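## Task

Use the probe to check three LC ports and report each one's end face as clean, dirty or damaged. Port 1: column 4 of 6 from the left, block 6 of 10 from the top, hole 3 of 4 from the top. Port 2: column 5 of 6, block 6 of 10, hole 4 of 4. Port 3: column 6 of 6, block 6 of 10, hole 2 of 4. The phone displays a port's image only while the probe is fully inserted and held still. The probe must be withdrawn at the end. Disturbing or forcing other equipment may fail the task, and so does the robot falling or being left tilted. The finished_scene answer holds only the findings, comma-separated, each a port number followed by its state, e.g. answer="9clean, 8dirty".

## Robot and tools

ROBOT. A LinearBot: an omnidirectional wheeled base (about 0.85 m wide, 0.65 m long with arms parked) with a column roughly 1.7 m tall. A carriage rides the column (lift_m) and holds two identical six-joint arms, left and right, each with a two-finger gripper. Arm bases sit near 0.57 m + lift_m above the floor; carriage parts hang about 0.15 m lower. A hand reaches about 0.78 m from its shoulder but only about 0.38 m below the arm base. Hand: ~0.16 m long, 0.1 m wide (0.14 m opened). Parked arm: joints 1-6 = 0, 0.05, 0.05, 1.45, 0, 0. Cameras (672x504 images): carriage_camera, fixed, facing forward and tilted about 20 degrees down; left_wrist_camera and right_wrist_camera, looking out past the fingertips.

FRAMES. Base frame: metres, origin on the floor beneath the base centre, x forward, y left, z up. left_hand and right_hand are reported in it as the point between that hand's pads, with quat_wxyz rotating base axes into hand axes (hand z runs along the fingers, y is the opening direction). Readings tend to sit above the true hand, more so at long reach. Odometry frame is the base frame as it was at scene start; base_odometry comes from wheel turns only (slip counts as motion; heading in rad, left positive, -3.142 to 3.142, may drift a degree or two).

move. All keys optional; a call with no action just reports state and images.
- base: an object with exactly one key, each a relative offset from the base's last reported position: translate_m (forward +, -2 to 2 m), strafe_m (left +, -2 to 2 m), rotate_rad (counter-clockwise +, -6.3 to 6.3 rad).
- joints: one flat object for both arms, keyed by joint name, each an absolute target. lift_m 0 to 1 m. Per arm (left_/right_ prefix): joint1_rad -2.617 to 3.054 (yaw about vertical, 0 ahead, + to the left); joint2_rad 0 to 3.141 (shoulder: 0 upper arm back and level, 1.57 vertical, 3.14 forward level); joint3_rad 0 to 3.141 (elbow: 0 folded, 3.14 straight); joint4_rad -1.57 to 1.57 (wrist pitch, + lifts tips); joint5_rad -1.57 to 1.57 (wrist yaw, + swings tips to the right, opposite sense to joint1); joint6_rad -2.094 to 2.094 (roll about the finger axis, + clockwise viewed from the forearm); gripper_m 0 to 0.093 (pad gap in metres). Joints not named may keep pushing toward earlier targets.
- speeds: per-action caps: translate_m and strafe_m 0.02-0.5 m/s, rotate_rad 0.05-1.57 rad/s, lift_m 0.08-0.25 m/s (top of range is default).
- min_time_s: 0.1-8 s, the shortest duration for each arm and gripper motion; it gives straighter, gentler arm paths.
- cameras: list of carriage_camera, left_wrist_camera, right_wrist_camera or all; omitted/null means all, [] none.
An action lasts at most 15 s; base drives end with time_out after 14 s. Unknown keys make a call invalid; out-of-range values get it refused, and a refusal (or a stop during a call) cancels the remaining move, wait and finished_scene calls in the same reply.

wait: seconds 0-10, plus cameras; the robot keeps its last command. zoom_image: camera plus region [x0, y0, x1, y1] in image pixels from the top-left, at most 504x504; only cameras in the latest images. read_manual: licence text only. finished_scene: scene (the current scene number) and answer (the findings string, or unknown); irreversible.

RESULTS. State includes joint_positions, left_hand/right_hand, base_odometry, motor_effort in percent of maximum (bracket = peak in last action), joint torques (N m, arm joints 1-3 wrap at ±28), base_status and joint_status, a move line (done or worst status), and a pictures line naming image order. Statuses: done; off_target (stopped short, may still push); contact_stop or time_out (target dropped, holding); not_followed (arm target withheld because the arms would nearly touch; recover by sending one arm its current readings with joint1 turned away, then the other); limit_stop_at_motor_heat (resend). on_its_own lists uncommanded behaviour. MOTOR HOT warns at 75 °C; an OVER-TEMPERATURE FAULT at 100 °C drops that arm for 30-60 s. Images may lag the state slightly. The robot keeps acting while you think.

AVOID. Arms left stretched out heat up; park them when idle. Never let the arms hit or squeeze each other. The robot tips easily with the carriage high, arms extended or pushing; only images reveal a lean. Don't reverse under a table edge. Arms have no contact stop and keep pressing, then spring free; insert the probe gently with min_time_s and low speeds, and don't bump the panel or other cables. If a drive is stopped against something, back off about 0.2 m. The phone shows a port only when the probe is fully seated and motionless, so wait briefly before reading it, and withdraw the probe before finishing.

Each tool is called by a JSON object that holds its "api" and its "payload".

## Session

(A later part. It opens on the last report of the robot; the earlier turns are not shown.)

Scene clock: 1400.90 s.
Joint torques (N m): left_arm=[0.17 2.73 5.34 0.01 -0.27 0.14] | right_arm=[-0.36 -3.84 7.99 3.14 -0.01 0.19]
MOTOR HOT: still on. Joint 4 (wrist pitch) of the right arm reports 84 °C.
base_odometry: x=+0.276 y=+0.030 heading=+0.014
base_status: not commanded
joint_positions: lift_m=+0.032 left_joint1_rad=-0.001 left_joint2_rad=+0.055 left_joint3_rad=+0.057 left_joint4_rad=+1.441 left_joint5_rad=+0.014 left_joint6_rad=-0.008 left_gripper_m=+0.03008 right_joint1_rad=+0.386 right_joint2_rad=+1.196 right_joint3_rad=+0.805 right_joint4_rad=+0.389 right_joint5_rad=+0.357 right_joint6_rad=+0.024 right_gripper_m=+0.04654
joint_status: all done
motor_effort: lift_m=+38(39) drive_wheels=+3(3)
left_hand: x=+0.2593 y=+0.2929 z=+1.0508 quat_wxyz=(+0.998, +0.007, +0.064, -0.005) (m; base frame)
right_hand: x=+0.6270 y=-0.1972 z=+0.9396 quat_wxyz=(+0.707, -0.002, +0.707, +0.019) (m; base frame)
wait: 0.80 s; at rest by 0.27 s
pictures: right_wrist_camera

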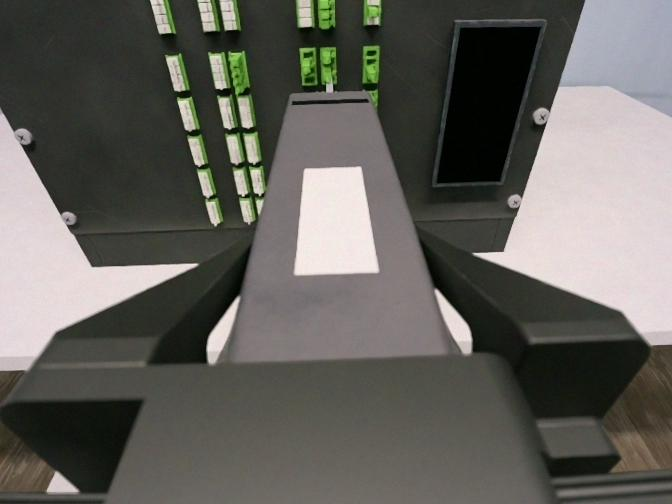

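{"api": "move", "payload": {"base": {"translate_m":-0.008}, "joints": {"lift_m":0.0288}, "speeds": {"translate_m":0.03}, "cameras": []}}

{"api": "wait", "payload": {"seconds": 0.8, "cameras": ["right_wrist_camera"]}}

{"api": "zoom_image", "payload": {"camera": "right_wrist_camera", "region": [304, 62, 344, 102]}}

Scene clock: 1415.93 s.
Joint torques (N m): left_arm=[0.14 2.81 5.74 -0.02 -0.26 0.13] | right_arm=[-0.36 -3.84 7.83 3 0.03 0.19]
move: done
MOTOR HOT: still on. Joint 4 (wrist pitch) of the right arm reports 85 °C.
base_odometry: x=+0.268 y=+0.030 heading=+0.014
base_status: done
joint_positions: lift_m=+0.029 left_joint1_rad=-0.001 left_joint2_rad=+0.054 left_joint3_rad=+0.054 left_joint4_rad=+1.443 left_joint5_rad=+0.014 left_joint6_rad=-0.008 left_gripper_m=+0.03008 right_joint1_rad=+0.386 right_joint2_rad=+1.197 right_joint3_rad=+0.805 right_joint4_rad=+0.395 right_joint5_rad=+0.353 right_joint6_rad=+0.024 right_gripper_m=+0.04654
joint_status: all done
motor_effort: lift_m=+25(28) drive_wheels=-3(10)
left_hand: x=+0.2596 y=+0.2929 z=+1.0469 quat_wxyz=(+0.998, +0.007, +0.064, -0.005) (m; base frame)
right_hand: x=+0.6273 y=-0.1964 z=+0.9373 quat_wxyz=(+0.708, -0.003, +0.706, +0.020) (m; base frame)
pictures: none
No camera images: "cameras" was empty.

Scene clock: 1416.73 s.
Joint torques (N m): left_arm=[0.18 2.84 5.74 -0.01 -0.26 0.14] | right_arm=[-0.42 -3.96 8.01 3.07 0.02 0.19]
MOTOR HOT: still on. Joint 4 (wrist pitch) of the right arm reports 85 °C.
base_odometry: x=+0.268 y=+0.030 heading=+0.014
base_status: done
joint_positions: lift_m=+0.029 left_joint1_rad=-0.001 left_joint2_rad=+0.054 left_joint3_rad=+0.054 left_joint4_rad=+1.443 left_joint5_rad=+0.014 left_joint6_rad=-0.008 left_gripper_m=+0.03008 right_joint1_rad=+0.386 right_joint2_rad=+1.197 right_joint3_rad=+0.805 right_joint4_rad=+0.396 right_joint5_rad=+0.353 right_joint6_rad=+0.024 right_gripper_m=+0.04654
joint_status: all done
motor_effort: lift_m=+25(28) drive_wheels=-3(10)
left_hand: x=+0.2596 y=+0.2929 z=+1.0469 quat_wxyz=(+0.998, +0.007, +0.064, -0.005) (m; base frame)
right_hand: x=+0.6273 y=-0.1964 z=+0.9374 quat_wxyz=(+0.708, -0.003, +0.706, +0.021) (m; base frame)
wait: 0.80 s; at rest by 0.27 s
pictures: right_wrist_camera

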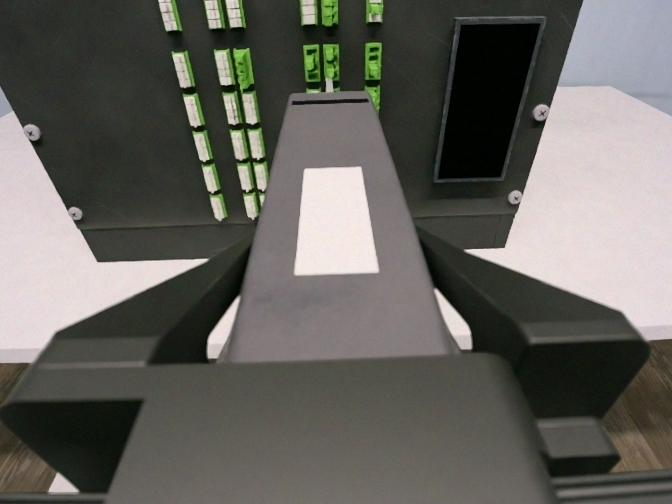

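Scaled by 12.600.

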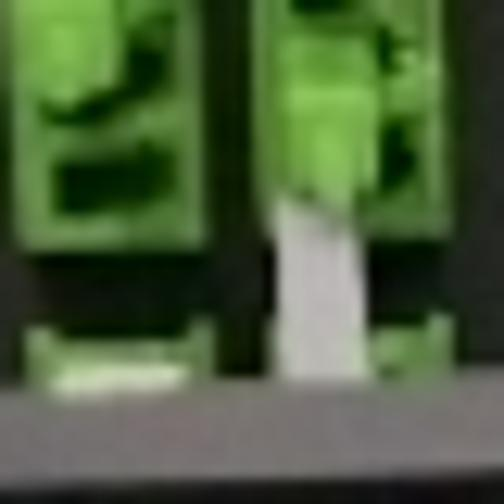

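{"api": "move", "payload": {"base": {"translate_m":0.006}, "speeds": {"translate_m":0.03}, "cameras": []}}

{"api": "wait", "payload": {"seconds": 0.8, "cameras": ["right_wrist_camera"]}}

{"api": "zoom_image", "payload": {"camera": "right_wrist_camera", "region": [304, 62, 344, 102]}}

Scene clock: 1428.40 s.
Joint torques (N m): left_arm=[0.18 2.86 5.68 0 -0.27 0.14] | right_arm=[-0.49 -3.96 7.99 3.05 0.03 0.18]
move: done
MOTOR HOT: still on. Joint 4 (wrist pitch) of the right arm reports 83 °C.
base_odometry: x=+0.274 y=+0.030 heading=+0.013
base_status: done
joint_positions: lift_m=+0.029 left_joint1_rad=-0.001 left_joint2_rad=+0.054 left_joint3_rad=+0.054 left_joint4_rad=+1.444 left_joint5_rad=+0.014 left_joint6_rad=-0.008 left_gripper_m=+0.03008 right_joint1_rad=+0.386 right_joint2_rad=+1.197 right_joint3_rad=+0.805 right_joint4_rad=+0.395 right_joint5_rad=+0.352 right_joint6_rad=+0.024 right_gripper_m=+0.04654
joint_status: not commanded
motor_effort: lift_m=+25(25) drive_wheels=+4(9)
left_hand: x=+0.2594 y=+0.2929 z=+1.0469 quat_wxyz=(+0.998, +0.007, +0.064, -0.005) (m; base frame)
right_hand: x=+0.6273 y=-0.1963 z=+0.9373 quat_wxyz=(+0.708, -0.003, +0.706, +0.021) (m; base frame)
pictures: none
No camera images: "cameras" was empty.

Scene clock: 1429.20 s.
Joint torques (N m): left_arm=[0.16 2.84 5.79 -0.02 -0.26 0.14] | right_arm=[-0.39 -4.04 8.05 3.08 0.04 0.19]
MOTOR HOT: still on. Joint 4 (wrist pitch) of the right arm reports 83 °C.
base_odometry: x=+0.274 y=+0.030 heading=+0.013
base_status: done
joint_positions: lift_m=+0.029 left_joint1_rad=-0.001 left_joint2_rad=+0.054 left_joint3_rad=+0.054 left_joint4_rad=+1.444 left_joint5_rad=+0.014 left_joint6_rad=-0.008 left_gripper_m=+0.03008 right_joint1_rad=+0.386 right_joint2_rad=+1.197 right_joint3_rad=+0.805 right_joint4_rad=+0.396 right_joint5_rad=+0.352 right_joint6_rad=+0.024 right_gripper_m=+0.04654
joint_status: not commanded
motor_effort: lift_m=+25(25) drive_wheels=+4(9)
left_hand: x=+0.2594 y=+0.2929 z=+1.0469 quat_wxyz=(+0.998, +0.007, +0.064, -0.005) (m; base frame)
right_hand: x=+0.6273 y=-0.1963 z=+0.9374 quat_wxyz=(+0.708, -0.003, +0.706, +0.021) (m; base frame)
wait: 0.80 s; at rest by 0.27 s
pictures: right_wrist_camera

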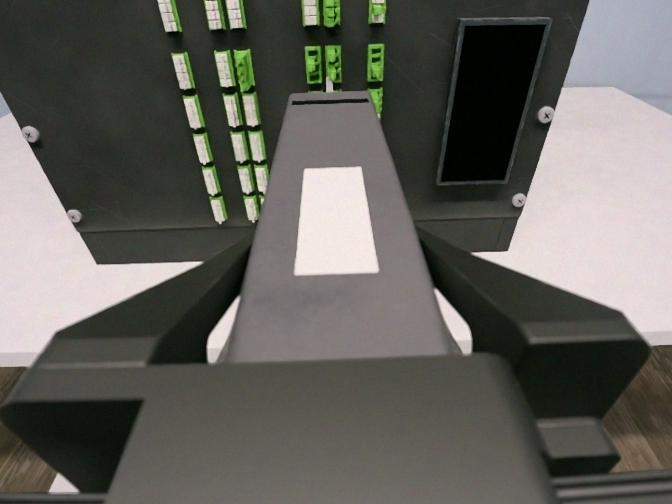

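Scaled by 12.600.

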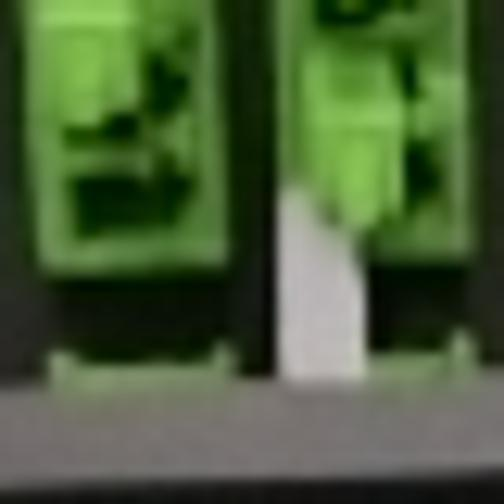

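{"api": "move", "payload": {"base": {"translate_m":-0.006}, "joints": {"lift_m":0.0278}, "speeds": {"translate_m":0.03}, "cameras": []}}

{"api": "move", "payload": {"joints": {"right_joint5_rad":0.366}, "cameras": []}}

{"api": "wait", "payload": {"seconds": 0.8, "cameras": ["right_wrist_camera"]}}

{"api": "zoom_image", "payload": {"camera": "right_wrist_camera", "region": [304, 62, 344, 102]}}

Scene clock: 1448.10 s.
Joint torques (N m): left_arm=[0.13 3.04 5.97 -0.03 -0.27 0.12] | right_arm=[-0.47 -3.97 8.06 3.04 0.03 0.2]
move: done
MOTOR HOT: still on. Joint 4 (wrist pitch) of the right arm reports 82 °C.
base_odometry: x=+0.269 y=+0.030 heading=+0.013
base_status: done
joint_positions: lift_m=+0.028 left_joint1_rad=-0.001 left_joint2_rad=+0.053 left_joint3_rad=+0.052 left_joint4_rad=+1.446 left_joint5_rad=+0.014 left_joint6_rad=-0.008 left_gripper_m=+0.03008 right_joint1_rad=+0.386 right_joint2_rad=+1.197 right_joint3_rad=+0.805 right_joint4_rad=+0.396 right_joint5_rad=+0.350 right_joint6_rad=+0.024 right_gripper_m=+0.04654
joint_status: all done
motor_effort: lift_m=+24(25) drive_wheels=-4(9)
left_hand: x=+0.2591 y=+0.2929 z=+1.0455 quat_wxyz=(+0.998, +0.007, +0.063, -0.005) (m; base frame)
right_hand: x=+0.6273 y=-0.1960 z=+0.9366 quat_wxyz=(+0.708, -0.004, +0.706, +0.022) (m; base frame)
pictures: none
No camera images: "cameras" was empty.

Scene clock: 1448.43 s.
Joint torques (N m): left_arm=[0.13 2.88 5.91 -0.05 -0.26 0.14] | right_arm=[-0.36 -3.95 7.97 3.07 0.17 0.2]
move: done
MOTOR HOT: still on. Joint 4 (wrist pitch) of the right arm reports 82 °C.
base_odometry: x=+0.269 y=+0.030 heading=+0.013
base_status: not commanded
joint_positions: lift_m=+0.028 left_joint1_rad=-0.001 left_joint2_rad=+0.053 left_joint3_rad=+0.052 left_joint4_rad=+1.446 left_joint5_rad=+0.014 left_joint6_rad=-0.008 left_gripper_m=+0.03008 right_joint1_rad=+0.386 right_joint2_rad=+1.197 right_joint3_rad=+0.805 right_joint4_rad=+0.396 right_joint5_rad=+0.356 right_joint6_rad=+0.024 right_gripper_m=+0.04654
joint_status: all done
motor_effort: lift_m=+24(24) drive_wheels=-4(4)
left_hand: x=+0.2591 y=+0.2929 z=+1.0455 quat_wxyz=(+0.998, +0.007, +0.063, -0.005) (m; base frame)
right_hand: x=+0.6273 y=-0.1970 z=+0.9366 quat_wxyz=(+0.708, -0.002, +0.706, +0.020) (m; base frame)
pictures: none
No camera images: "cameras" was empty.

Scene clock: 1449.23 s.
Joint torques (N m): left_arm=[0.12 2.86 5.87 -0.05 -0.26 0.14] | right_arm=[-0.36 -3.96 8.02 3.07 0.15 0.19]
MOTOR HOT: still on. Joint 4 (wrist pitch) of the right arm reports 82 °C.
base_odometry: x=+0.269 y=+0.030 heading=+0.013
base_status: not commanded
joint_positions: lift_m=+0.028 left_joint1_rad=-0.001 left_joint2_rad=+0.053 left_joint3_rad=+0.052 left_joint4_rad=+1.446 left_joint5_rad=+0.014 left_joint6_rad=-0.008 left_gripper_m=+0.03008 right_joint1_rad=+0.386 right_joint2_rad=+1.197 right_joint3_rad=+0.805 right_joint4_rad=+0.396 right_joint5_rad=+0.357 right_joint6_rad=+0.024 right_gripper_m=+0.04654
joint_status: all done
motor_effort: lift_m=+23(24) drive_wheels=-4(4)
left_hand: x=+0.2591 y=+0.2929 z=+1.0455 quat_wxyz=(+0.998, +0.007, +0.063, -0.005) (m; base frame)
right_hand: x=+0.6273 y=-0.1971 z=+0.9366 quat_wxyz=(+0.708, -0.002, +0.706, +0.019) (m; base frame)
wait: 0.80 s; at rest by 0.27 s
pictures: right_wrist_camera

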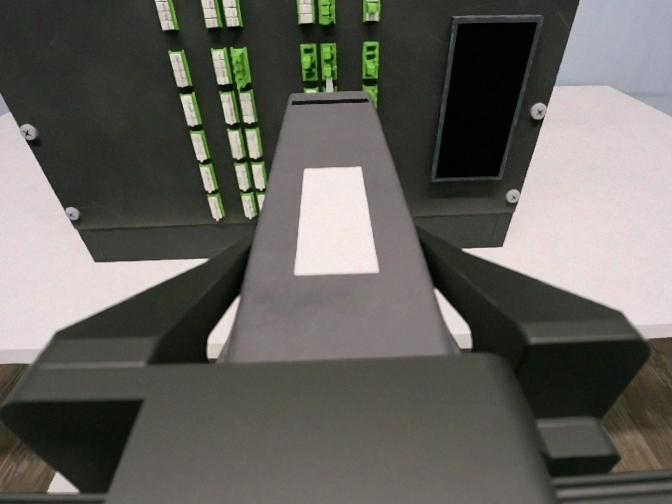

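Scaled by 12.600.

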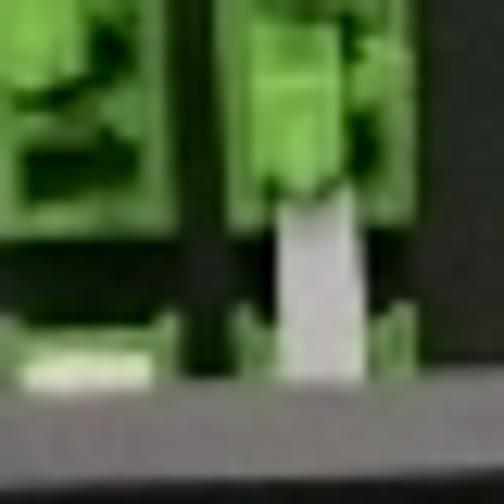

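{"api": "move", "payload": {"joints": {"right_joint5_rad":0.345}, "cameras": []}}

{"api": "move", "payload": {"base": {"translate_m":0.005}, "speeds": {"translate_m":0.02}, "cameras": []}}

{"api": "wait", "payload": {"seconds": 0.8, "cameras": ["right_wrist_camera"]}}

{"api": "zoom_image", "payload": {"camera": "right_wrist_camera", "region": [304, 62, 344, 102]}}

Scene clock: 1461.37 s.
Joint torques (N m): left_arm=[0.17 2.91 5.86 -0.04 -0.26 0.15] | right_arm=[-0.36 -3.99 8.02 3.07 0.01 0.19]
move: done
MOTOR HOT: still on. Joint 4 (wrist pitch) of the right arm reports 82 °C.
base_odometry: x=+0.269 y=+0.030 heading=+0.013
base_status: not commanded
joint_positions: lift_m=+0.028 left_joint1_rad=-0.001 left_joint2_rad=+0.053 left_joint3_rad=+0.052 left_joint4_rad=+1.446 left_joint5_rad=+0.014 left_joint6_rad=-0.008 left_gripper_m=+0.03008 right_joint1_rad=+0.386 right_joint2_rad=+1.197 right_joint3_rad=+0.805 right_joint4_rad=+0.396 right_joint5_rad=+0.354 right_joint6_rad=+0.024 right_gripper_m=+0.04654
joint_status: all done
motor_effort: lift_m=+24(24) drive_wheels=-4(4)
left_hand: x=+0.2591 y=+0.2929 z=+1.0455 quat_wxyz=(+0.998, +0.007, +0.063, -0.005) (m; base frame)
right_hand: x=+0.6273 y=-0.1966 z=+0.9366 quat_wxyz=(+0.708, -0.003, +0.706, +0.020) (m; base frame)
pictures: none
No camera images: "cameras" was empty.

Scene clock: 1462.00 s.
Joint torques (N m): left_arm=[0.18 2.86 5.89 -0.07 -0.26 0.14] | right_arm=[-0.46 -4.03 7.95 3.08 0.02 0.2]
move: done
MOTOR HOT: still on. Joint 4 (wrist pitch) of the right arm reports 82 °C.
base_odometry: x=+0.273 y=+0.030 heading=+0.013
base_status: done
joint_positions: lift_m=+0.028 left_joint1_rad=-0.001 left_joint2_rad=+0.053 left_joint3_rad=+0.052 left_joint4_rad=+1.446 left_joint5_rad=+0.014 left_joint6_rad=-0.008 left_gripper_m=+0.03008 right_joint1_rad=+0.386 right_joint2_rad=+1.197 right_joint3_rad=+0.805 right_joint4_rad=+0.395 right_joint5_rad=+0.352 right_joint6_rad=+0.024 right_gripper_m=+0.04654
joint_status: not commanded
motor_effort: lift_m=+24(24) drive_wheels=+4(7)
left_hand: x=+0.2591 y=+0.2929 z=+1.0455 quat_wxyz=(+0.998, +0.007, +0.063, -0.005) (m; base frame)
right_hand: x=+0.6273 y=-0.1963 z=+0.9364 quat_wxyz=(+0.708, -0.003, +0.706, +0.021) (m; base frame)
pictures: none
No camera images: "cameras" was empty.

Scene clock: 1462.80 s.
Joint torques (N m): left_arm=[0.17 2.89 5.87 -0.05 -0.25 0.14] | right_arm=[-0.35 -4.05 7.99 3.05 0 0.19]
MOTOR HOT: still on. Joint 4 (wrist pitch) of the right arm reports 82 °C.
base_odometry: x=+0.273 y=+0.030 heading=+0.013
base_status: done
joint_positions: lift_m=+0.028 left_joint1_rad=-0.001 left_joint2_rad=+0.053 left_joint3_rad=+0.052 left_joint4_rad=+1.446 left_joint5_rad=+0.014 left_joint6_rad=-0.008 left_gripper_m=+0.03008 right_joint1_rad=+0.386 right_joint2_rad=+1.197 right_joint3_rad=+0.805 right_joint4_rad=+0.396 right_joint5_rad=+0.352 right_joint6_rad=+0.024 right_gripper_m=+0.04654
joint_status: not commanded
motor_effort: lift_m=+24(24) drive_wheels=+4(7)
left_hand: x=+0.2591 y=+0.2929 z=+1.0455 quat_wxyz=(+0.998, +0.007, +0.063, -0.005) (m; base frame)
right_hand: x=+0.6273 y=-0.1963 z=+0.9366 quat_wxyz=(+0.708, -0.003, +0.706, +0.021) (m; base frame)
wait: 0.80 s; at rest by 0.27 s
pictures: right_wrist_camera

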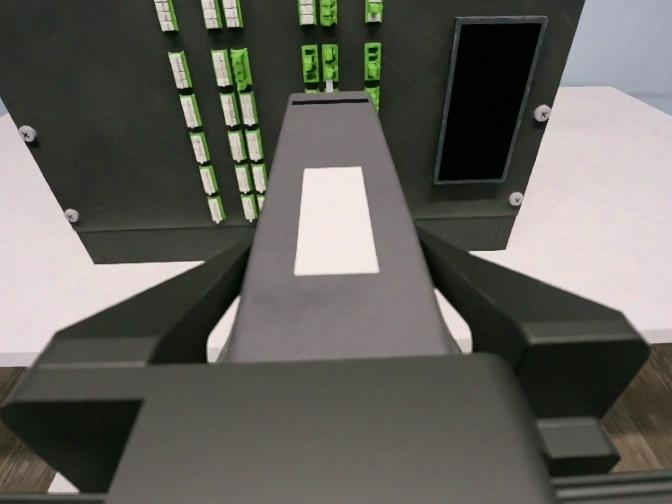

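Scaled by 12.600.

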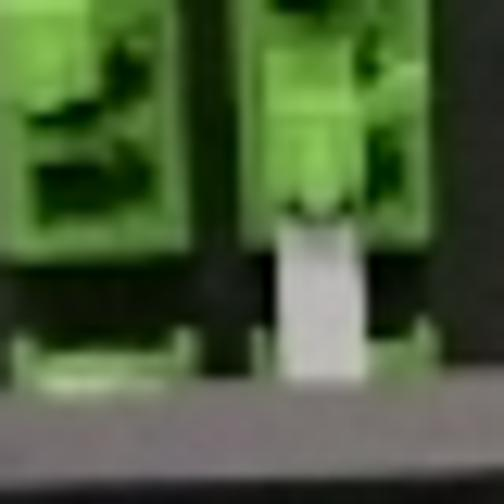

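{"api": "move", "payload": {"base": {"translate_m":0.006}, "speeds": {"translate_m":0.02}, "cameras": []}}

{"api": "wait", "payload": {"seconds": 0.8, "cameras": ["right_wrist_camera"]}}

{"api": "zoom_image", "payload": {"camera": "right_wrist_camera", "region": [304, 62, 344, 102]}}

Scene clock: 1470.40 s.
Joint torques (N m): left_arm=[0.16 2.88 5.97 0.01 -0.25 0.13] | right_arm=[-0.35 -3.9 7.98 3.1 0.02 0.19]
move: done
MOTOR HOT: still on. Joint 4 (wrist pitch) of the right arm reports 82 °C.
base_odometry: x=+0.279 y=+0.030 heading=+0.012
base_status: done
joint_positions: lift_m=+0.028 left_joint1_rad=-0.001 left_joint2_rad=+0.053 left_joint3_rad=+0.052 left_joint4_rad=+1.447 left_joint5_rad=+0.014 left_joint6_rad=-0.008 left_gripper_m=+0.03008 right_joint1_rad=+0.386 right_joint2_rad=+1.197 right_joint3_rad=+0.805 right_joint4_rad=+0.396 right_joint5_rad=+0.352 right_joint6_rad=+0.024 right_gripper_m=+0.04654
joint_status: not commanded
motor_effort: lift_m=+23(25) drive_wheels=+5(9)
left_hand: x=+0.2589 y=+0.2929 z=+1.0456 quat_wxyz=(+0.998, +0.007, +0.063, -0.005) (m; base frame)
right_hand: x=+0.6273 y=-0.1962 z=+0.9366 quat_wxyz=(+0.708, -0.004, +0.706, +0.021) (m; base frame)
pictures: none
No camera images: "cameras" was empty.

Scene clock: 1471.20 s.
Joint torques (N m): left_arm=[0.18 2.88 5.89 -0.05 -0.26 0.13] | right_arm=[-0.4 -4.03 7.99 3.11 0.01 0.18]
MOTOR HOT: still on. Joint 4 (wrist pitch) of the right arm reports 82 °C.
base_odometry: x=+0.279 y=+0.030 heading=+0.012
base_status: done
joint_positions: lift_m=+0.028 left_joint1_rad=-0.001 left_joint2_rad=+0.053 left_joint3_rad=+0.052 left_joint4_rad=+1.447 left_joint5_rad=+0.014 left_joint6_rad=-0.008 left_gripper_m=+0.03008 right_joint1_rad=+0.386 right_joint2_rad=+1.197 right_joint3_rad=+0.805 right_joint4_rad=+0.396 right_joint5_rad=+0.352 right_joint6_rad=+0.024 right_gripper_m=+0.04654
joint_status: not commanded
motor_effort: lift_m=+24(25) drive_wheels=+5(9)
left_hand: x=+0.2589 y=+0.2929 z=+1.0456 quat_wxyz=(+0.998, +0.007, +0.063, -0.005) (m; base frame)
right_hand: x=+0.6273 y=-0.1962 z=+0.9366 quat_wxyz=(+0.708, -0.004, +0.706, +0.021) (m; base frame)
wait: 0.80 s; at rest by 0.27 s
pictures: right_wrist_camera

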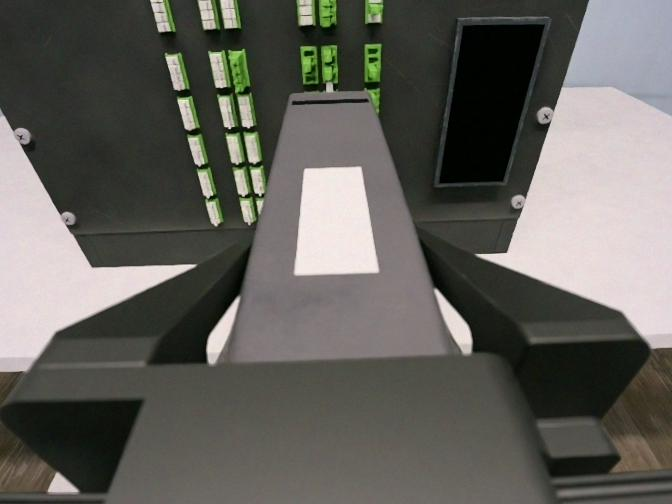

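Scaled by 12.600.

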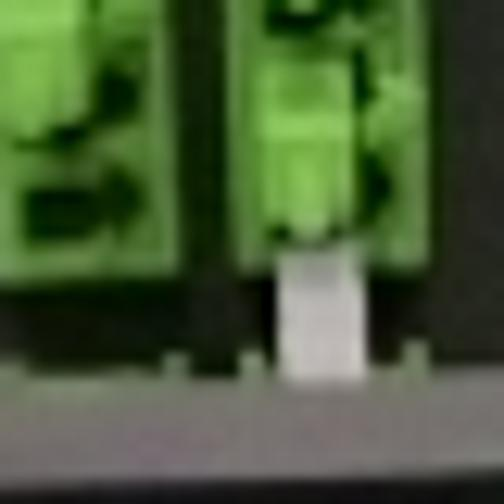

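{"api": "move", "payload": {"base": {"translate_m":0.003}, "speeds": {"translate_m":0.02}, "cameras": []}}

{"api": "wait", "payload": {"seconds": 0.8, "cameras": ["right_wrist_camera"]}}

{"api": "zoom_image", "payload": {"camera": "right_wrist_camera", "region": [304, 62, 344, 102]}}

Scene clock: 1479.23 s.
Joint torques (N m): left_arm=[0.16 2.78 5.83 -0.02 -0.27 0.13] | right_arm=[-0.5 -4.01 8.28 3.05 0.05 0.2]
move: done
MOTOR HOT: still on. Joint 4 (wrist pitch) of the right arm reports 82 °C.
base_odometry: x=+0.282 y=+0.030 heading=+0.011
base_status: done
joint_positions: lift_m=+0.028 left_joint1_rad=-0.001 left_joint2_rad=+0.053 left_joint3_rad=+0.052 left_joint4_rad=+1.448 left_joint5_rad=+0.014 left_joint6_rad=-0.008 left_gripper_m=+0.03008 right_joint1_rad=+0.387 right_joint2_rad=+1.197 right_joint3_rad=+0.805 right_joint4_rad=+0.397 right_joint5_rad=+0.349 right_joint6_rad=+0.024 right_gripper_m=+0.04654
joint_status: not commanded
motor_effort: lift_m=+24(24) drive_wheels=+5(11)
left_hand: x=+0.2588 y=+0.2929 z=+1.0456 quat_wxyz=(+0.998, +0.007, +0.062, -0.005) (m; base frame)
right_hand: x=+0.6272 y=-0.1954 z=+0.9368 quat_wxyz=(+0.708, -0.005, +0.705, +0.022) (m; base frame)
pictures: none
No camera images: "cameras" was empty.

Scene clock: 1480.03 s.
Joint torques (N m): left_arm=[0.17 2.89 5.85 -0.07 -0.26 0.13] | right_arm=[-0.53 -3.96 8.08 3.06 0.05 0.19]
MOTOR HOT: still on. Joint 4 (wrist pitch) of the right arm reports 82 °C.
base_odometry: x=+0.282 y=+0.030 heading=+0.011
base_status: done
joint_positions: lift_m=+0.028 left_joint1_rad=-0.001 left_joint2_rad=+0.053 left_joint3_rad=+0.052 left_joint4_rad=+1.448 left_joint5_rad=+0.014 left_joint6_rad=-0.008 left_gripper_m=+0.03008 right_joint1_rad=+0.387 right_joint2_rad=+1.197 right_joint3_rad=+0.805 right_joint4_rad=+0.397 right_joint5_rad=+0.349 right_joint6_rad=+0.024 right_gripper_m=+0.04654
joint_status: not commanded
motor_effort: lift_m=+24(24) drive_wheels=+5(11)
left_hand: x=+0.2588 y=+0.2929 z=+1.0456 quat_wxyz=(+0.998, +0.007, +0.062, -0.005) (m; base frame)
right_hand: x=+0.6272 y=-0.1954 z=+0.9368 quat_wxyz=(+0.708, -0.005, +0.705, +0.022) (m; base frame)
wait: 0.80 s; at rest by 0.27 s
pictures: right_wrist_camera

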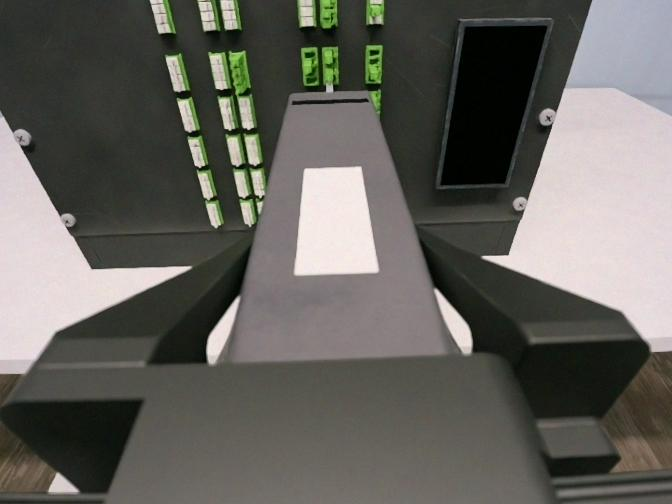

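Scaled by 12.600.

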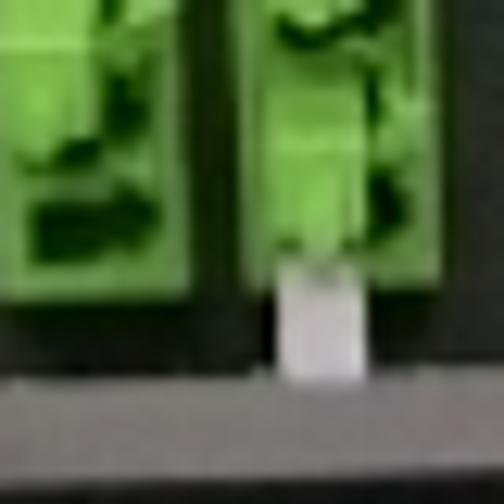

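{"api": "move", "payload": {"base": {"translate_m":0.005}, "speeds": {"translate_m":0.02}, "cameras": []}}

{"api": "move", "payload": {"base": {"translate_m":0.004}, "speeds": {"translate_m":0.02}, "cameras": []}}

{"api": "wait", "payload": {"seconds": 0.8, "cameras": ["right_wrist_camera"]}}

{"api": "zoom_image", "payload": {"camera": "right_wrist_camera", "region": [304, 62, 344, 102]}}

Scene clock: 1487.73 s.
Joint torques (N m): left_arm=[0.17 2.85 5.74 -0.02 -0.26 0.14] | right_arm=[-0.58 -4 7.92 3.05 0.05 0.18]
move: done
MOTOR HOT: still on. Joint 4 (wrist pitch) of the right arm reports 82 °C.
base_odometry: x=+0.287 y=+0.030 heading=+0.010
base_status: done
joint_positions: lift_m=+0.028 left_joint1_rad=-0.001 left_joint2_rad=+0.053 left_joint3_rad=+0.052 left_joint4_rad=+1.448 left_joint5_rad=+0.014 left_joint6_rad=-0.008 left_gripper_m=+0.03008 right_joint1_rad=+0.387 right_joint2_rad=+1.197 right_joint3_rad=+0.805 right_joint4_rad=+0.396 right_joint5_rad=+0.348 right_joint6_rad=+0.024 right_gripper_m=+0.04654
joint_status: not commanded
motor_effort: lift_m=+24(24) drive_wheels=+5(11)
left_hand: x=+0.2588 y=+0.2929 z=+1.0456 quat_wxyz=(+0.998, +0.007, +0.062, -0.005) (m; base frame)
right_hand: x=+0.6272 y=-0.1953 z=+0.9367 quat_wxyz=(+0.708, -0.005, +0.706, +0.023) (m; base frame)
pictures: none
No camera images: "cameras" was empty.

Scene clock: 1488.30 s.
Joint torques (N m): left_arm=[0.17 2.86 5.94 -0.05 -0.25 0.13] | right_arm=[-0.27 -4.12 7.91 3.05 0.03 0.19]
move: done
MOTOR HOT: still on. Joint 4 (wrist pitch) of the right arm reports 82 °C.
base_odometry: x=+0.291 y=+0.030 heading=+0.009
base_status: done
joint_positions: lift_m=+0.028 left_joint1_rad=-0.001 left_joint2_rad=+0.053 left_joint3_rad=+0.052 left_joint4_rad=+1.448 left_joint5_rad=+0.014 left_joint6_rad=-0.008 left_gripper_m=+0.03008 right_joint1_rad=+0.387 right_joint2_rad=+1.197 right_joint3_rad=+0.805 right_joint4_rad=+0.396 right_joint5_rad=+0.347 right_joint6_rad=+0.024 right_gripper_m=+0.04654
joint_status: not commanded
motor_effort: lift_m=+24(24) drive_wheels=+5(12)
left_hand: x=+0.2588 y=+0.2929 z=+1.0456 quat_wxyz=(+0.998, +0.007, +0.062, -0.005) (m; base frame)
right_hand: x=+0.6272 y=-0.1952 z=+0.9367 quat_wxyz=(+0.708, -0.005, +0.706, +0.023) (m; base frame)
pictures: none
No camera images: "cameras" was empty.

Scene clock: 1489.10 s.
Joint torques (N m): left_arm=[0.16 2.89 5.89 -0.06 -0.25 0.14] | right_arm=[-0.5 -3.88 8.01 3.07 0.05 0.18]
MOTOR HOT: still on. Joint 4 (wrist pitch) of the right arm reports 82 °C.
base_odometry: x=+0.291 y=+0.030 heading=+0.009
base_status: done
joint_positions: lift_m=+0.028 left_joint1_rad=-0.001 left_joint2_rad=+0.053 left_joint3_rad=+0.052 left_joint4_rad=+1.448 left_joint5_rad=+0.014 left_joint6_rad=-0.008 left_gripper_m=+0.03008 right_joint1_rad=+0.387 right_joint2_rad=+1.197 right_joint3_rad=+0.805 right_joint4_rad=+0.396 right_joint5_rad=+0.347 right_joint6_rad=+0.024 right_gripper_m=+0.04654
joint_status: not commanded
motor_effort: lift_m=+23(24) drive_wheels=+5(12)
left_hand: x=+0.2588 y=+0.2929 z=+1.0456 quat_wxyz=(+0.998, +0.007, +0.062, -0.005) (m; base frame)
right_hand: x=+0.6272 y=-0.1952 z=+0.9367 quat_wxyz=(+0.708, -0.005, +0.706, +0.023) (m; base frame)
wait: 0.80 s; at rest by 0.27 s
pictures: right_wrist_camera

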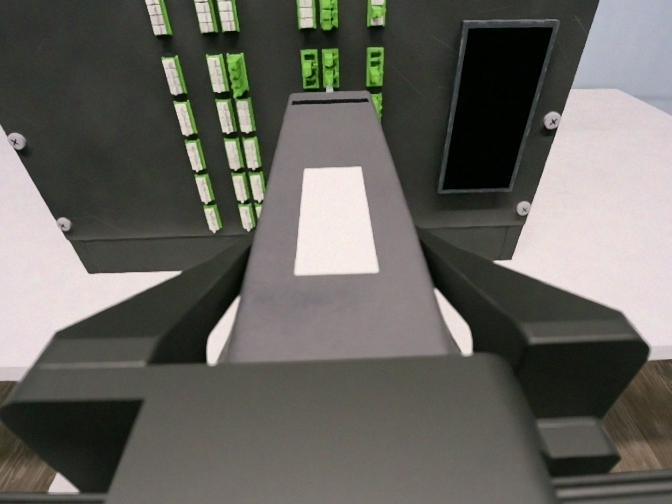

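Scaled by 12.600.

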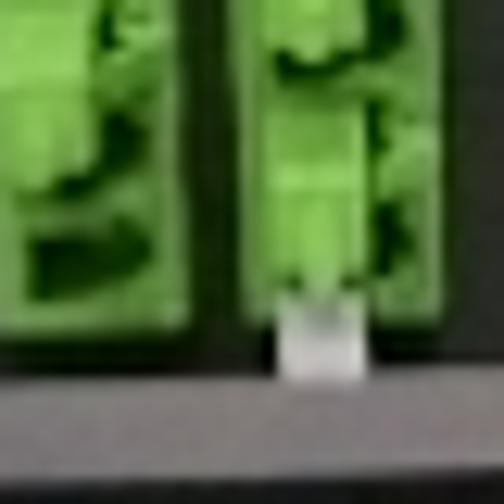

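{"api": "move", "payload": {"base": {"translate_m":0.0015}, "speeds": {"translate_m":0.02}, "cameras": []}}

{"api": "wait", "payload": {"seconds": 0.8, "cameras": ["right_wrist_camera"]}}

{"api": "zoom_image", "payload": {"camera": "right_wrist_camera", "region": [405, 80, 525, 200]}}

Scene clock: 1497.67 s.
Joint torques (N m): left_arm=[0.2 2.86 5.96 -0.12 -0.25 0.15] | right_arm=[-0.36 -4.04 7.99 3.06 0.07 0.18]
move: done
MOTOR HOT: still on. Joint 4 (wrist pitch) of the right arm reports 82 °C.
base_odometry: x=+0.293 y=+0.030 heading=+0.009
base_status: done
joint_positions: lift_m=+0.028 left_joint1_rad=-0.001 left_joint2_rad=+0.053 left_joint3_rad=+0.052 left_joint4_rad=+1.450 left_joint5_rad=+0.014 left_joint6_rad=-0.008 left_gripper_m=+0.03008 right_joint1_rad=+0.387 right_joint2_rad=+1.197 right_joint3_rad=+0.805 right_joint4_rad=+0.397 right_joint5_rad=+0.346 right_joint6_rad=+0.024 right_gripper_m=+0.04654
joint_status: not commanded
motor_effort: lift_m=+24(24) drive_wheels=+5(11)
left_hand: x=+0.2582 y=+0.2929 z=+1.0456 quat_wxyz=(+0.998, +0.007, +0.061, -0.005) (m; base frame)
right_hand: x=+0.6272 y=-0.1950 z=+0.9368 quat_wxyz=(+0.708, -0.006, +0.705, +0.023) (m; base frame)
pictures: none
No camera images: "cameras" was empty.

Scene clock: 1498.47 s.
Joint torques (N m): left_arm=[0.14 2.86 5.86 -0.09 -0.25 0.13] | right_arm=[-0.46 -3.97 8.01 3.06 0.06 0.19]
MOTOR HOT: still on. Joint 4 (wrist pitch) of the right arm reports 82 °C.
base_odometry: x=+0.293 y=+0.030 heading=+0.009
base_status: done
joint_positions: lift_m=+0.028 left_joint1_rad=-0.001 left_joint2_rad=+0.053 left_joint3_rad=+0.052 left_joint4_rad=+1.450 left_joint5_rad=+0.014 left_joint6_rad=-0.008 left_gripper_m=+0.03008 right_joint1_rad=+0.387 right_joint2_rad=+1.197 right_joint3_rad=+0.805 right_joint4_rad=+0.397 right_joint5_rad=+0.346 right_joint6_rad=+0.024 right_gripper_m=+0.04654
joint_status: not commanded
motor_effort: lift_m=+24(24) drive_wheels=+5(11)
left_hand: x=+0.2582 y=+0.2929 z=+1.0456 quat_wxyz=(+0.998, +0.007, +0.061, -0.005) (m; base frame)
right_hand: x=+0.6272 y=-0.1950 z=+0.9368 quat_wxyz=(+0.708, -0.006, +0.705, +0.023) (m; base frame)
wait: 0.80 s; at rest by 0.27 s
pictures: right_wrist_camera

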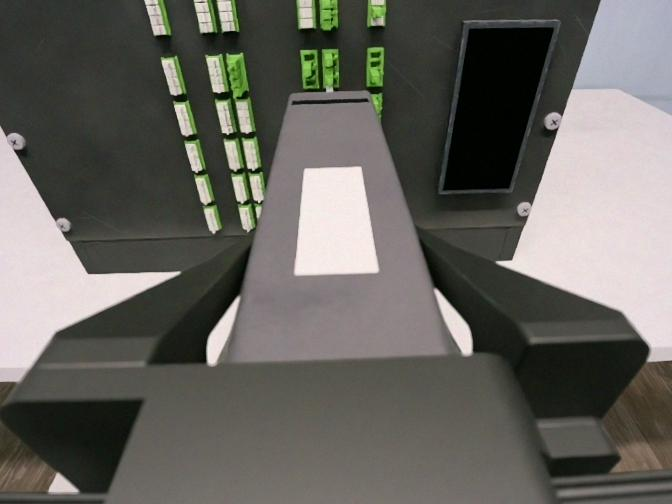

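Scaled by 4.200.

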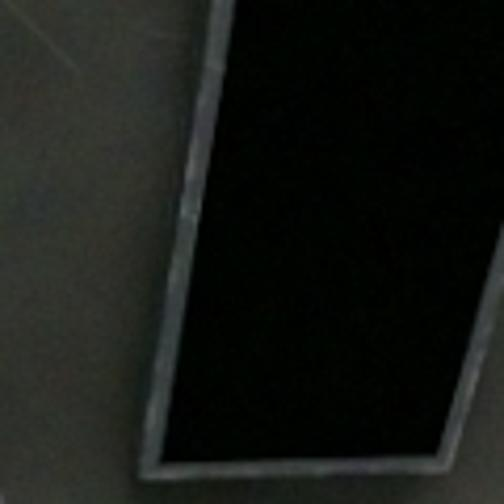

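{"api": "move", "payload": {"base": {"translate_m":0.002}, "speeds": {"translate_m":0.02}, "cameras": []}}

{"api": "wait", "payload": {"seconds": 0.8, "cameras": ["right_wrist_camera"]}}

{"api": "zoom_image", "payload": {"camera": "right_wrist_camera", "region": [405, 90, 525, 190]}}

Scene clock: 1506.97 s.
Joint torques (N m): left_arm=[0.17 2.84 5.63 -0.13 -0.25 0.14] | right_arm=[-0.27 -4.04 8.01 3.08 0.09 0.19]
move: done
MOTOR HOT: still on. Joint 4 (wrist pitch) of the right arm reports 82 °C.
base_odometry: x=+0.295 y=+0.030 heading=+0.008
base_status: done
joint_positions: lift_m=+0.028 left_joint1_rad=-0.001 left_joint2_rad=+0.053 left_joint3_rad=+0.052 left_joint4_rad=+1.452 left_joint5_rad=+0.014 left_joint6_rad=-0.008 left_gripper_m=+0.03008 right_joint1_rad=+0.387 right_joint2_rad=+1.197 right_joint3_rad=+0.805 right_joint4_rad=+0.396 right_joint5_rad=+0.346 right_joint6_rad=+0.024 right_gripper_m=+0.04654
joint_status: not commanded
motor_effort: lift_m=+24(24) drive_wheels=+5(11)
left_hand: x=+0.2578 y=+0.2929 z=+1.0457 quat_wxyz=(+0.998, +0.007, +0.060, -0.005) (m; base frame)
right_hand: x=+0.6271 y=-0.1949 z=+0.9367 quat_wxyz=(+0.708, -0.006, +0.706, +0.024) (m; base frame)
pictures: none
No camera images: "cameras" was empty.

Scene clock: 1507.77 s.
Joint torques (N m): left_arm=[0.17 2.99 5.87 -0.13 -0.27 0.13] | right_arm=[-0.47 -3.96 8.01 3.08 0.06 0.19]
MOTOR HOT: still on. Joint 4 (wrist pitch) of the right arm reports 82 °C.
base_odometry: x=+0.295 y=+0.030 heading=+0.008
base_status: done
joint_positions: lift_m=+0.028 left_joint1_rad=-0.001 left_joint2_rad=+0.053 left_joint3_rad=+0.052 left_joint4_rad=+1.452 left_joint5_rad=+0.014 left_joint6_rad=-0.008 left_gripper_m=+0.03008 right_joint1_rad=+0.387 right_joint2_rad=+1.197 right_joint3_rad=+0.805 right_joint4_rad=+0.396 right_joint5_rad=+0.346 right_joint6_rad=+0.024 right_gripper_m=+0.04654
joint_status: not commanded
motor_effort: lift_m=+24(24) drive_wheels=+4(11)
left_hand: x=+0.2578 y=+0.2929 z=+1.0457 quat_wxyz=(+0.998, +0.007, +0.060, -0.005) (m; base frame)
right_hand: x=+0.6271 y=-0.1949 z=+0.9367 quat_wxyz=(+0.708, -0.006, +0.706, +0.024) (m; base frame)
wait: 0.80 s; at rest by 0.27 s
pictures: right_wrist_camera

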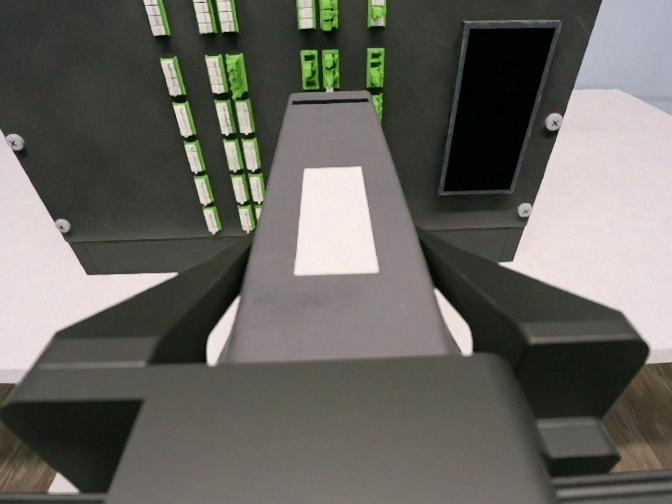

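Scaled by 4.200.

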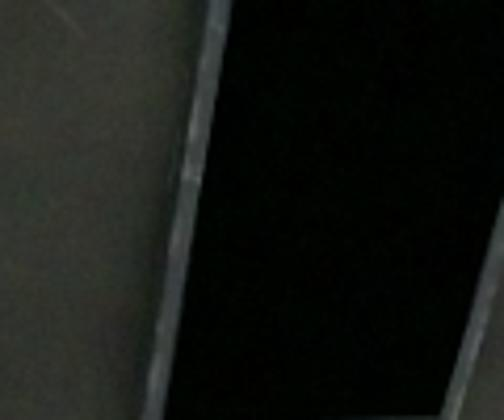

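{"api": "move", "payload": {"base": {"translate_m":0.0015}, "speeds": {"translate_m":0.02}, "cameras": []}}

{"api": "wait", "payload": {"seconds": 0.8, "cameras": ["right_wrist_camera"]}}

{"api": "zoom_image", "payload": {"camera": "right_wrist_camera", "region": [304, 62, 344, 102]}}

Scene clock: 1514.90 s.
Joint torques (N m): left_arm=[0.17 2.84 6.02 -0.14 -0.27 0.14] | right_arm=[-0.55 -4.1 7.98 3.12 0.07 0.19]
move: done
MOTOR HOT: still on. Joint 4 (wrist pitch) of the right arm reports 82 °C.
base_odometry: x=+0.296 y=+0.030 heading=+0.007
base_status: done
joint_positions: lift_m=+0.028 left_joint1_rad=-0.001 left_joint2_rad=+0.053 left_joint3_rad=+0.052 left_joint4_rad=+1.453 left_joint5_rad=+0.014 left_joint6_rad=-0.008 left_gripper_m=+0.03008 right_joint1_rad=+0.389 right_joint2_rad=+1.197 right_joint3_rad=+0.805 right_joint4_rad=+0.396 right_joint5_rad=+0.346 right_joint6_rad=+0.024 right_gripper_m=+0.04654
joint_status: not commanded
motor_effort: lift_m=+23(24) drive_wheels=+5(9)
left_hand: x=+0.2574 y=+0.2929 z=+1.0457 quat_wxyz=(+0.998, +0.007, +0.060, -0.005) (m; base frame)
right_hand: x=+0.6269 y=-0.1940 z=+0.9365 quat_wxyz=(+0.708, -0.006, +0.706, +0.024) (m; base frame)
pictures: none
No camera images: "cameras" was empty.

Scene clock: 1515.70 s.
Joint torques (N m): left_arm=[0.12 2.88 5.89 -0.15 -0.27 0.14] | right_arm=[-0.7 -3.99 8.02 3.06 0.06 0.2]
MOTOR HOT: still on. Joint 4 (wrist pitch) of the right arm reports 82 °C.
base_odometry: x=+0.296 y=+0.030 heading=+0.007
base_status: done
joint_positions: lift_m=+0.028 left_joint1_rad=-0.001 left_joint2_rad=+0.053 left_joint3_rad=+0.052 left_joint4_rad=+1.453 left_joint5_rad=+0.014 left_joint6_rad=-0.008 left_gripper_m=+0.03008 right_joint1_rad=+0.389 right_joint2_rad=+1.197 right_joint3_rad=+0.805 right_joint4_rad=+0.396 right_joint5_rad=+0.346 right_joint6_rad=+0.024 right_gripper_m=+0.04654
joint_status: not commanded
motor_effort: lift_m=+23(24) drive_wheels=+5(9)
left_hand: x=+0.2574 y=+0.2929 z=+1.0457 quat_wxyz=(+0.998, +0.007, +0.060, -0.005) (m; base frame)
right_hand: x=+0.6269 y=-0.1940 z=+0.9365 quat_wxyz=(+0.708, -0.006, +0.706, +0.024) (m; base frame)
wait: 0.80 s; at rest by 0.27 s
pictures: right_wrist_camera

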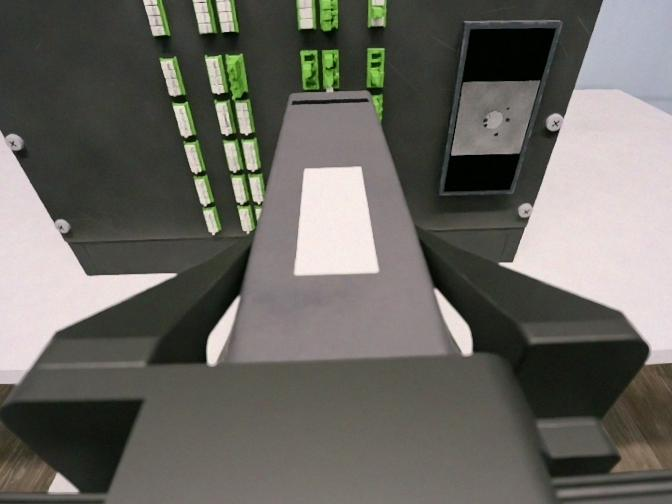

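Scaled by 12.600.

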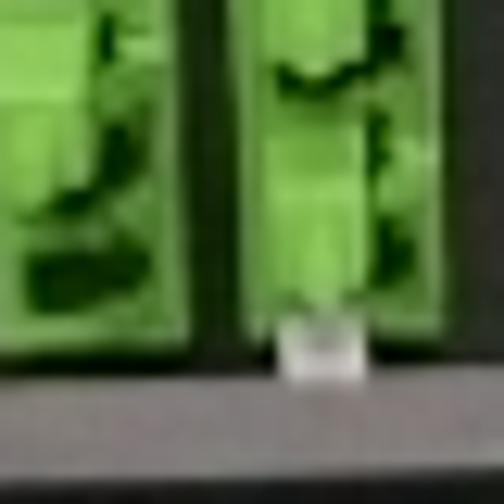

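{"api": "zoom_image", "payload": {"camera": "right_wrist_camera", "region": [470, 96, 518, 144]}}

Scaled by 10.500.

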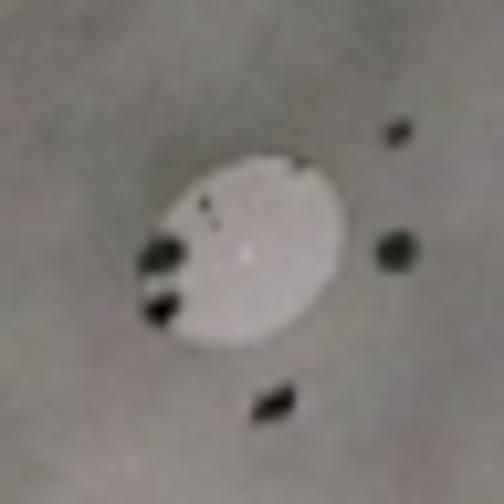

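Port 2: dirty. On to port 1.

{"api": "move", "payload": {"base": {"translate_m":-0.010}, "speeds": {"translate_m":0.02}, "cameras": []}}

{"api": "move", "payload": {"base": {"translate_m":-0.052}, "speeds": {"translate_m":0.04}, "cameras": []}}

{"api": "move", "payload": {"base": {"strafe_m":0.016}, "joints": {"lift_m":0.0339}, "speeds": {"strafe_m":0.04}, "cameras": []}}

{"api": "wait", "payload": {"seconds": 0.8, "cameras": ["right_wrist_camera"]}}

{"api": "zoom_image", "payload": {"camera": "right_wrist_camera", "region": [284, 32, 364, 112]}}

Scene clock: 1539.77 s.
Joint torques (N m): left_arm=[0.17 2.96 5.83 -0.14 -0.27 0.13] | right_arm=[-0.7 -4.05 8.06 3.05 0.09 0.19]
move: done
MOTOR HOT: still on. Joint 4 (wrist pitch) of the right arm reports 82 °C.
base_odometry: x=+0.286 y=+0.030 heading=+0.008
base_status: done
joint_positions: lift_m=+0.028 left_joint1_rad=-0.001 left_joint2_rad=+0.053 left_joint3_rad=+0.052 left_joint4_rad=+1.453 left_joint5_rad=+0.014 left_joint6_rad=-0.008 left_gripper_m=+0.03008 right_joint1_rad=+0.389 right_joint2_rad=+1.197 right_joint3_rad=+0.805 right_joint4_rad=+0.397 right_joint5_rad=+0.344 right_joint6_rad=+0.024 right_gripper_m=+0.04654
joint_status: not commanded
motor_effort: lift_m=+24(24) drive_wheels=-4(9)
left_hand: x=+0.2575 y=+0.2929 z=+1.0457 quat_wxyz=(+0.998, +0.007, +0.060, -0.005) (m; base frame)
right_hand: x=+0.6269 y=-0.1937 z=+0.9368 quat_wxyz=(+0.708, -0.007, +0.705, +0.025) (m; base frame)
pictures: none
No camera images: "cameras" was empty.

Scene clock: 1541.53 s.
Joint torques (N m): left_arm=[0.16 2.82 5.76 -0.19 -0.26 0.14] | right_arm=[-0.69 -3.92 8.08 3.08 0.12 0.2]
move: done
MOTOR HOT: still on. Joint 4 (wrist pitch) of the right arm reports 82 °C.
base_odometry: x=+0.234 y=+0.029 heading=+0.008
base_status: done
joint_positions: lift_m=+0.028 left_joint1_rad=-0.001 left_joint2_rad=+0.053 left_joint3_rad=+0.052 left_joint4_rad=+1.453 left_joint5_rad=+0.014 left_joint6_rad=-0.008 left_gripper_m=+0.03008 right_joint1_rad=+0.389 right_joint2_rad=+1.197 right_joint3_rad=+0.805 right_joint4_rad=+0.396 right_joint5_rad=+0.344 right_joint6_rad=+0.024 right_gripper_m=+0.04654
joint_status: not commanded
motor_effort: lift_m=+25(25) drive_wheels=+2(13)
left_hand: x=+0.2575 y=+0.2929 z=+1.0457 quat_wxyz=(+0.998, +0.007, +0.060, -0.005) (m; base frame)
right_hand: x=+0.6269 y=-0.1937 z=+0.9366 quat_wxyz=(+0.708, -0.007, +0.706, +0.025) (m; base frame)
pictures: none
No camera images: "cameras" was empty.

Scene clock: 1542.40 s.
Joint torques (N m): left_arm=[0.16 2.91 5.81 -0.12 -0.24 0.15] | right_arm=[-0.62 -4.05 8.01 3.08 0.1 0.18]
move: done
MOTOR HOT: still on. Joint 4 (wrist pitch) of the right arm reports 82 °C.
base_odometry: x=+0.234 y=+0.045 heading=+0.008
base_status: done
joint_positions: lift_m=+0.033 left_joint1_rad=-0.001 left_joint2_rad=+0.053 left_joint3_rad=+0.052 left_joint4_rad=+1.453 left_joint5_rad=+0.013 left_joint6_rad=-0.008 left_gripper_m=+0.03008 right_joint1_rad=+0.388 right_joint2_rad=+1.197 right_joint3_rad=+0.805 right_joint4_rad=+0.397 right_joint5_rad=+0.343 right_joint6_rad=+0.024 right_gripper_m=+0.04654
joint_status: all done
motor_effort: lift_m=+36(43) drive_wheels=-5(7)
left_hand: x=+0.2573 y=+0.2930 z=+1.0509 quat_wxyz=(+0.998, +0.006, +0.059, -0.005) (m; base frame)
right_hand: x=+0.6270 y=-0.1941 z=+0.9421 quat_wxyz=(+0.708, -0.007, +0.705, +0.025) (m; base frame)
pictures: none
No camera images: "cameras" was empty.

Scene clock: 1543.20 s.
Joint torques (N m): left_arm=[0.13 3.02 5.81 -0.12 -0.24 0.14] | right_arm=[-0.49 -3.96 8.01 3.07 0.09 0.2]
MOTOR HOT: still on. Joint 4 (wrist pitch) of the right arm reports 82 °C.
base_odometry: x=+0.234 y=+0.045 heading=+0.008
base_status: done
joint_positions: lift_m=+0.033 left_joint1_rad=-0.001 left_joint2_rad=+0.053 left_joint3_rad=+0.052 left_joint4_rad=+1.453 left_joint5_rad=+0.013 left_joint6_rad=-0.008 left_gripper_m=+0.03008 right_joint1_rad=+0.388 right_joint2_rad=+1.197 right_joint3_rad=+0.805 right_joint4_rad=+0.397 right_joint5_rad=+0.343 right_joint6_rad=+0.024 right_gripper_m=+0.04654
joint_status: all done
motor_effort: lift_m=+36(43) drive_wheels=-5(7)
left_hand: x=+0.2573 y=+0.2930 z=+1.0509 quat_wxyz=(+0.998, +0.006, +0.059, -0.005) (m; base frame)
right_hand: x=+0.6270 y=-0.1941 z=+0.9421 quat_wxyz=(+0.708, -0.007, +0.705, +0.025) (m; base frame)
wait: 0.80 s; at rest by 0.27 s
pictures: right_wrist_camera

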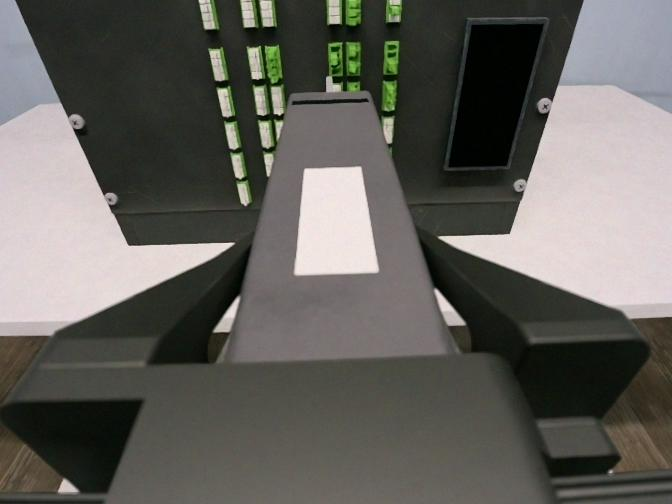

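Scaled by 6.300.

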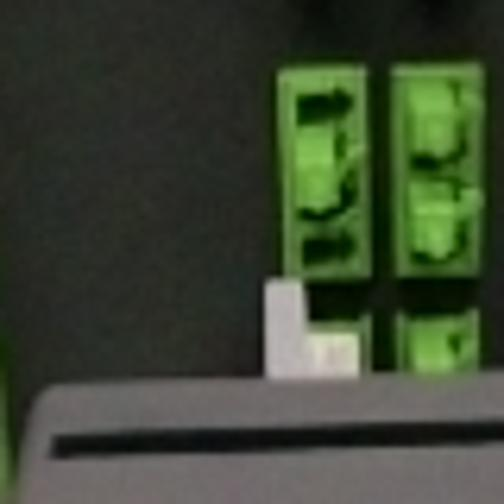

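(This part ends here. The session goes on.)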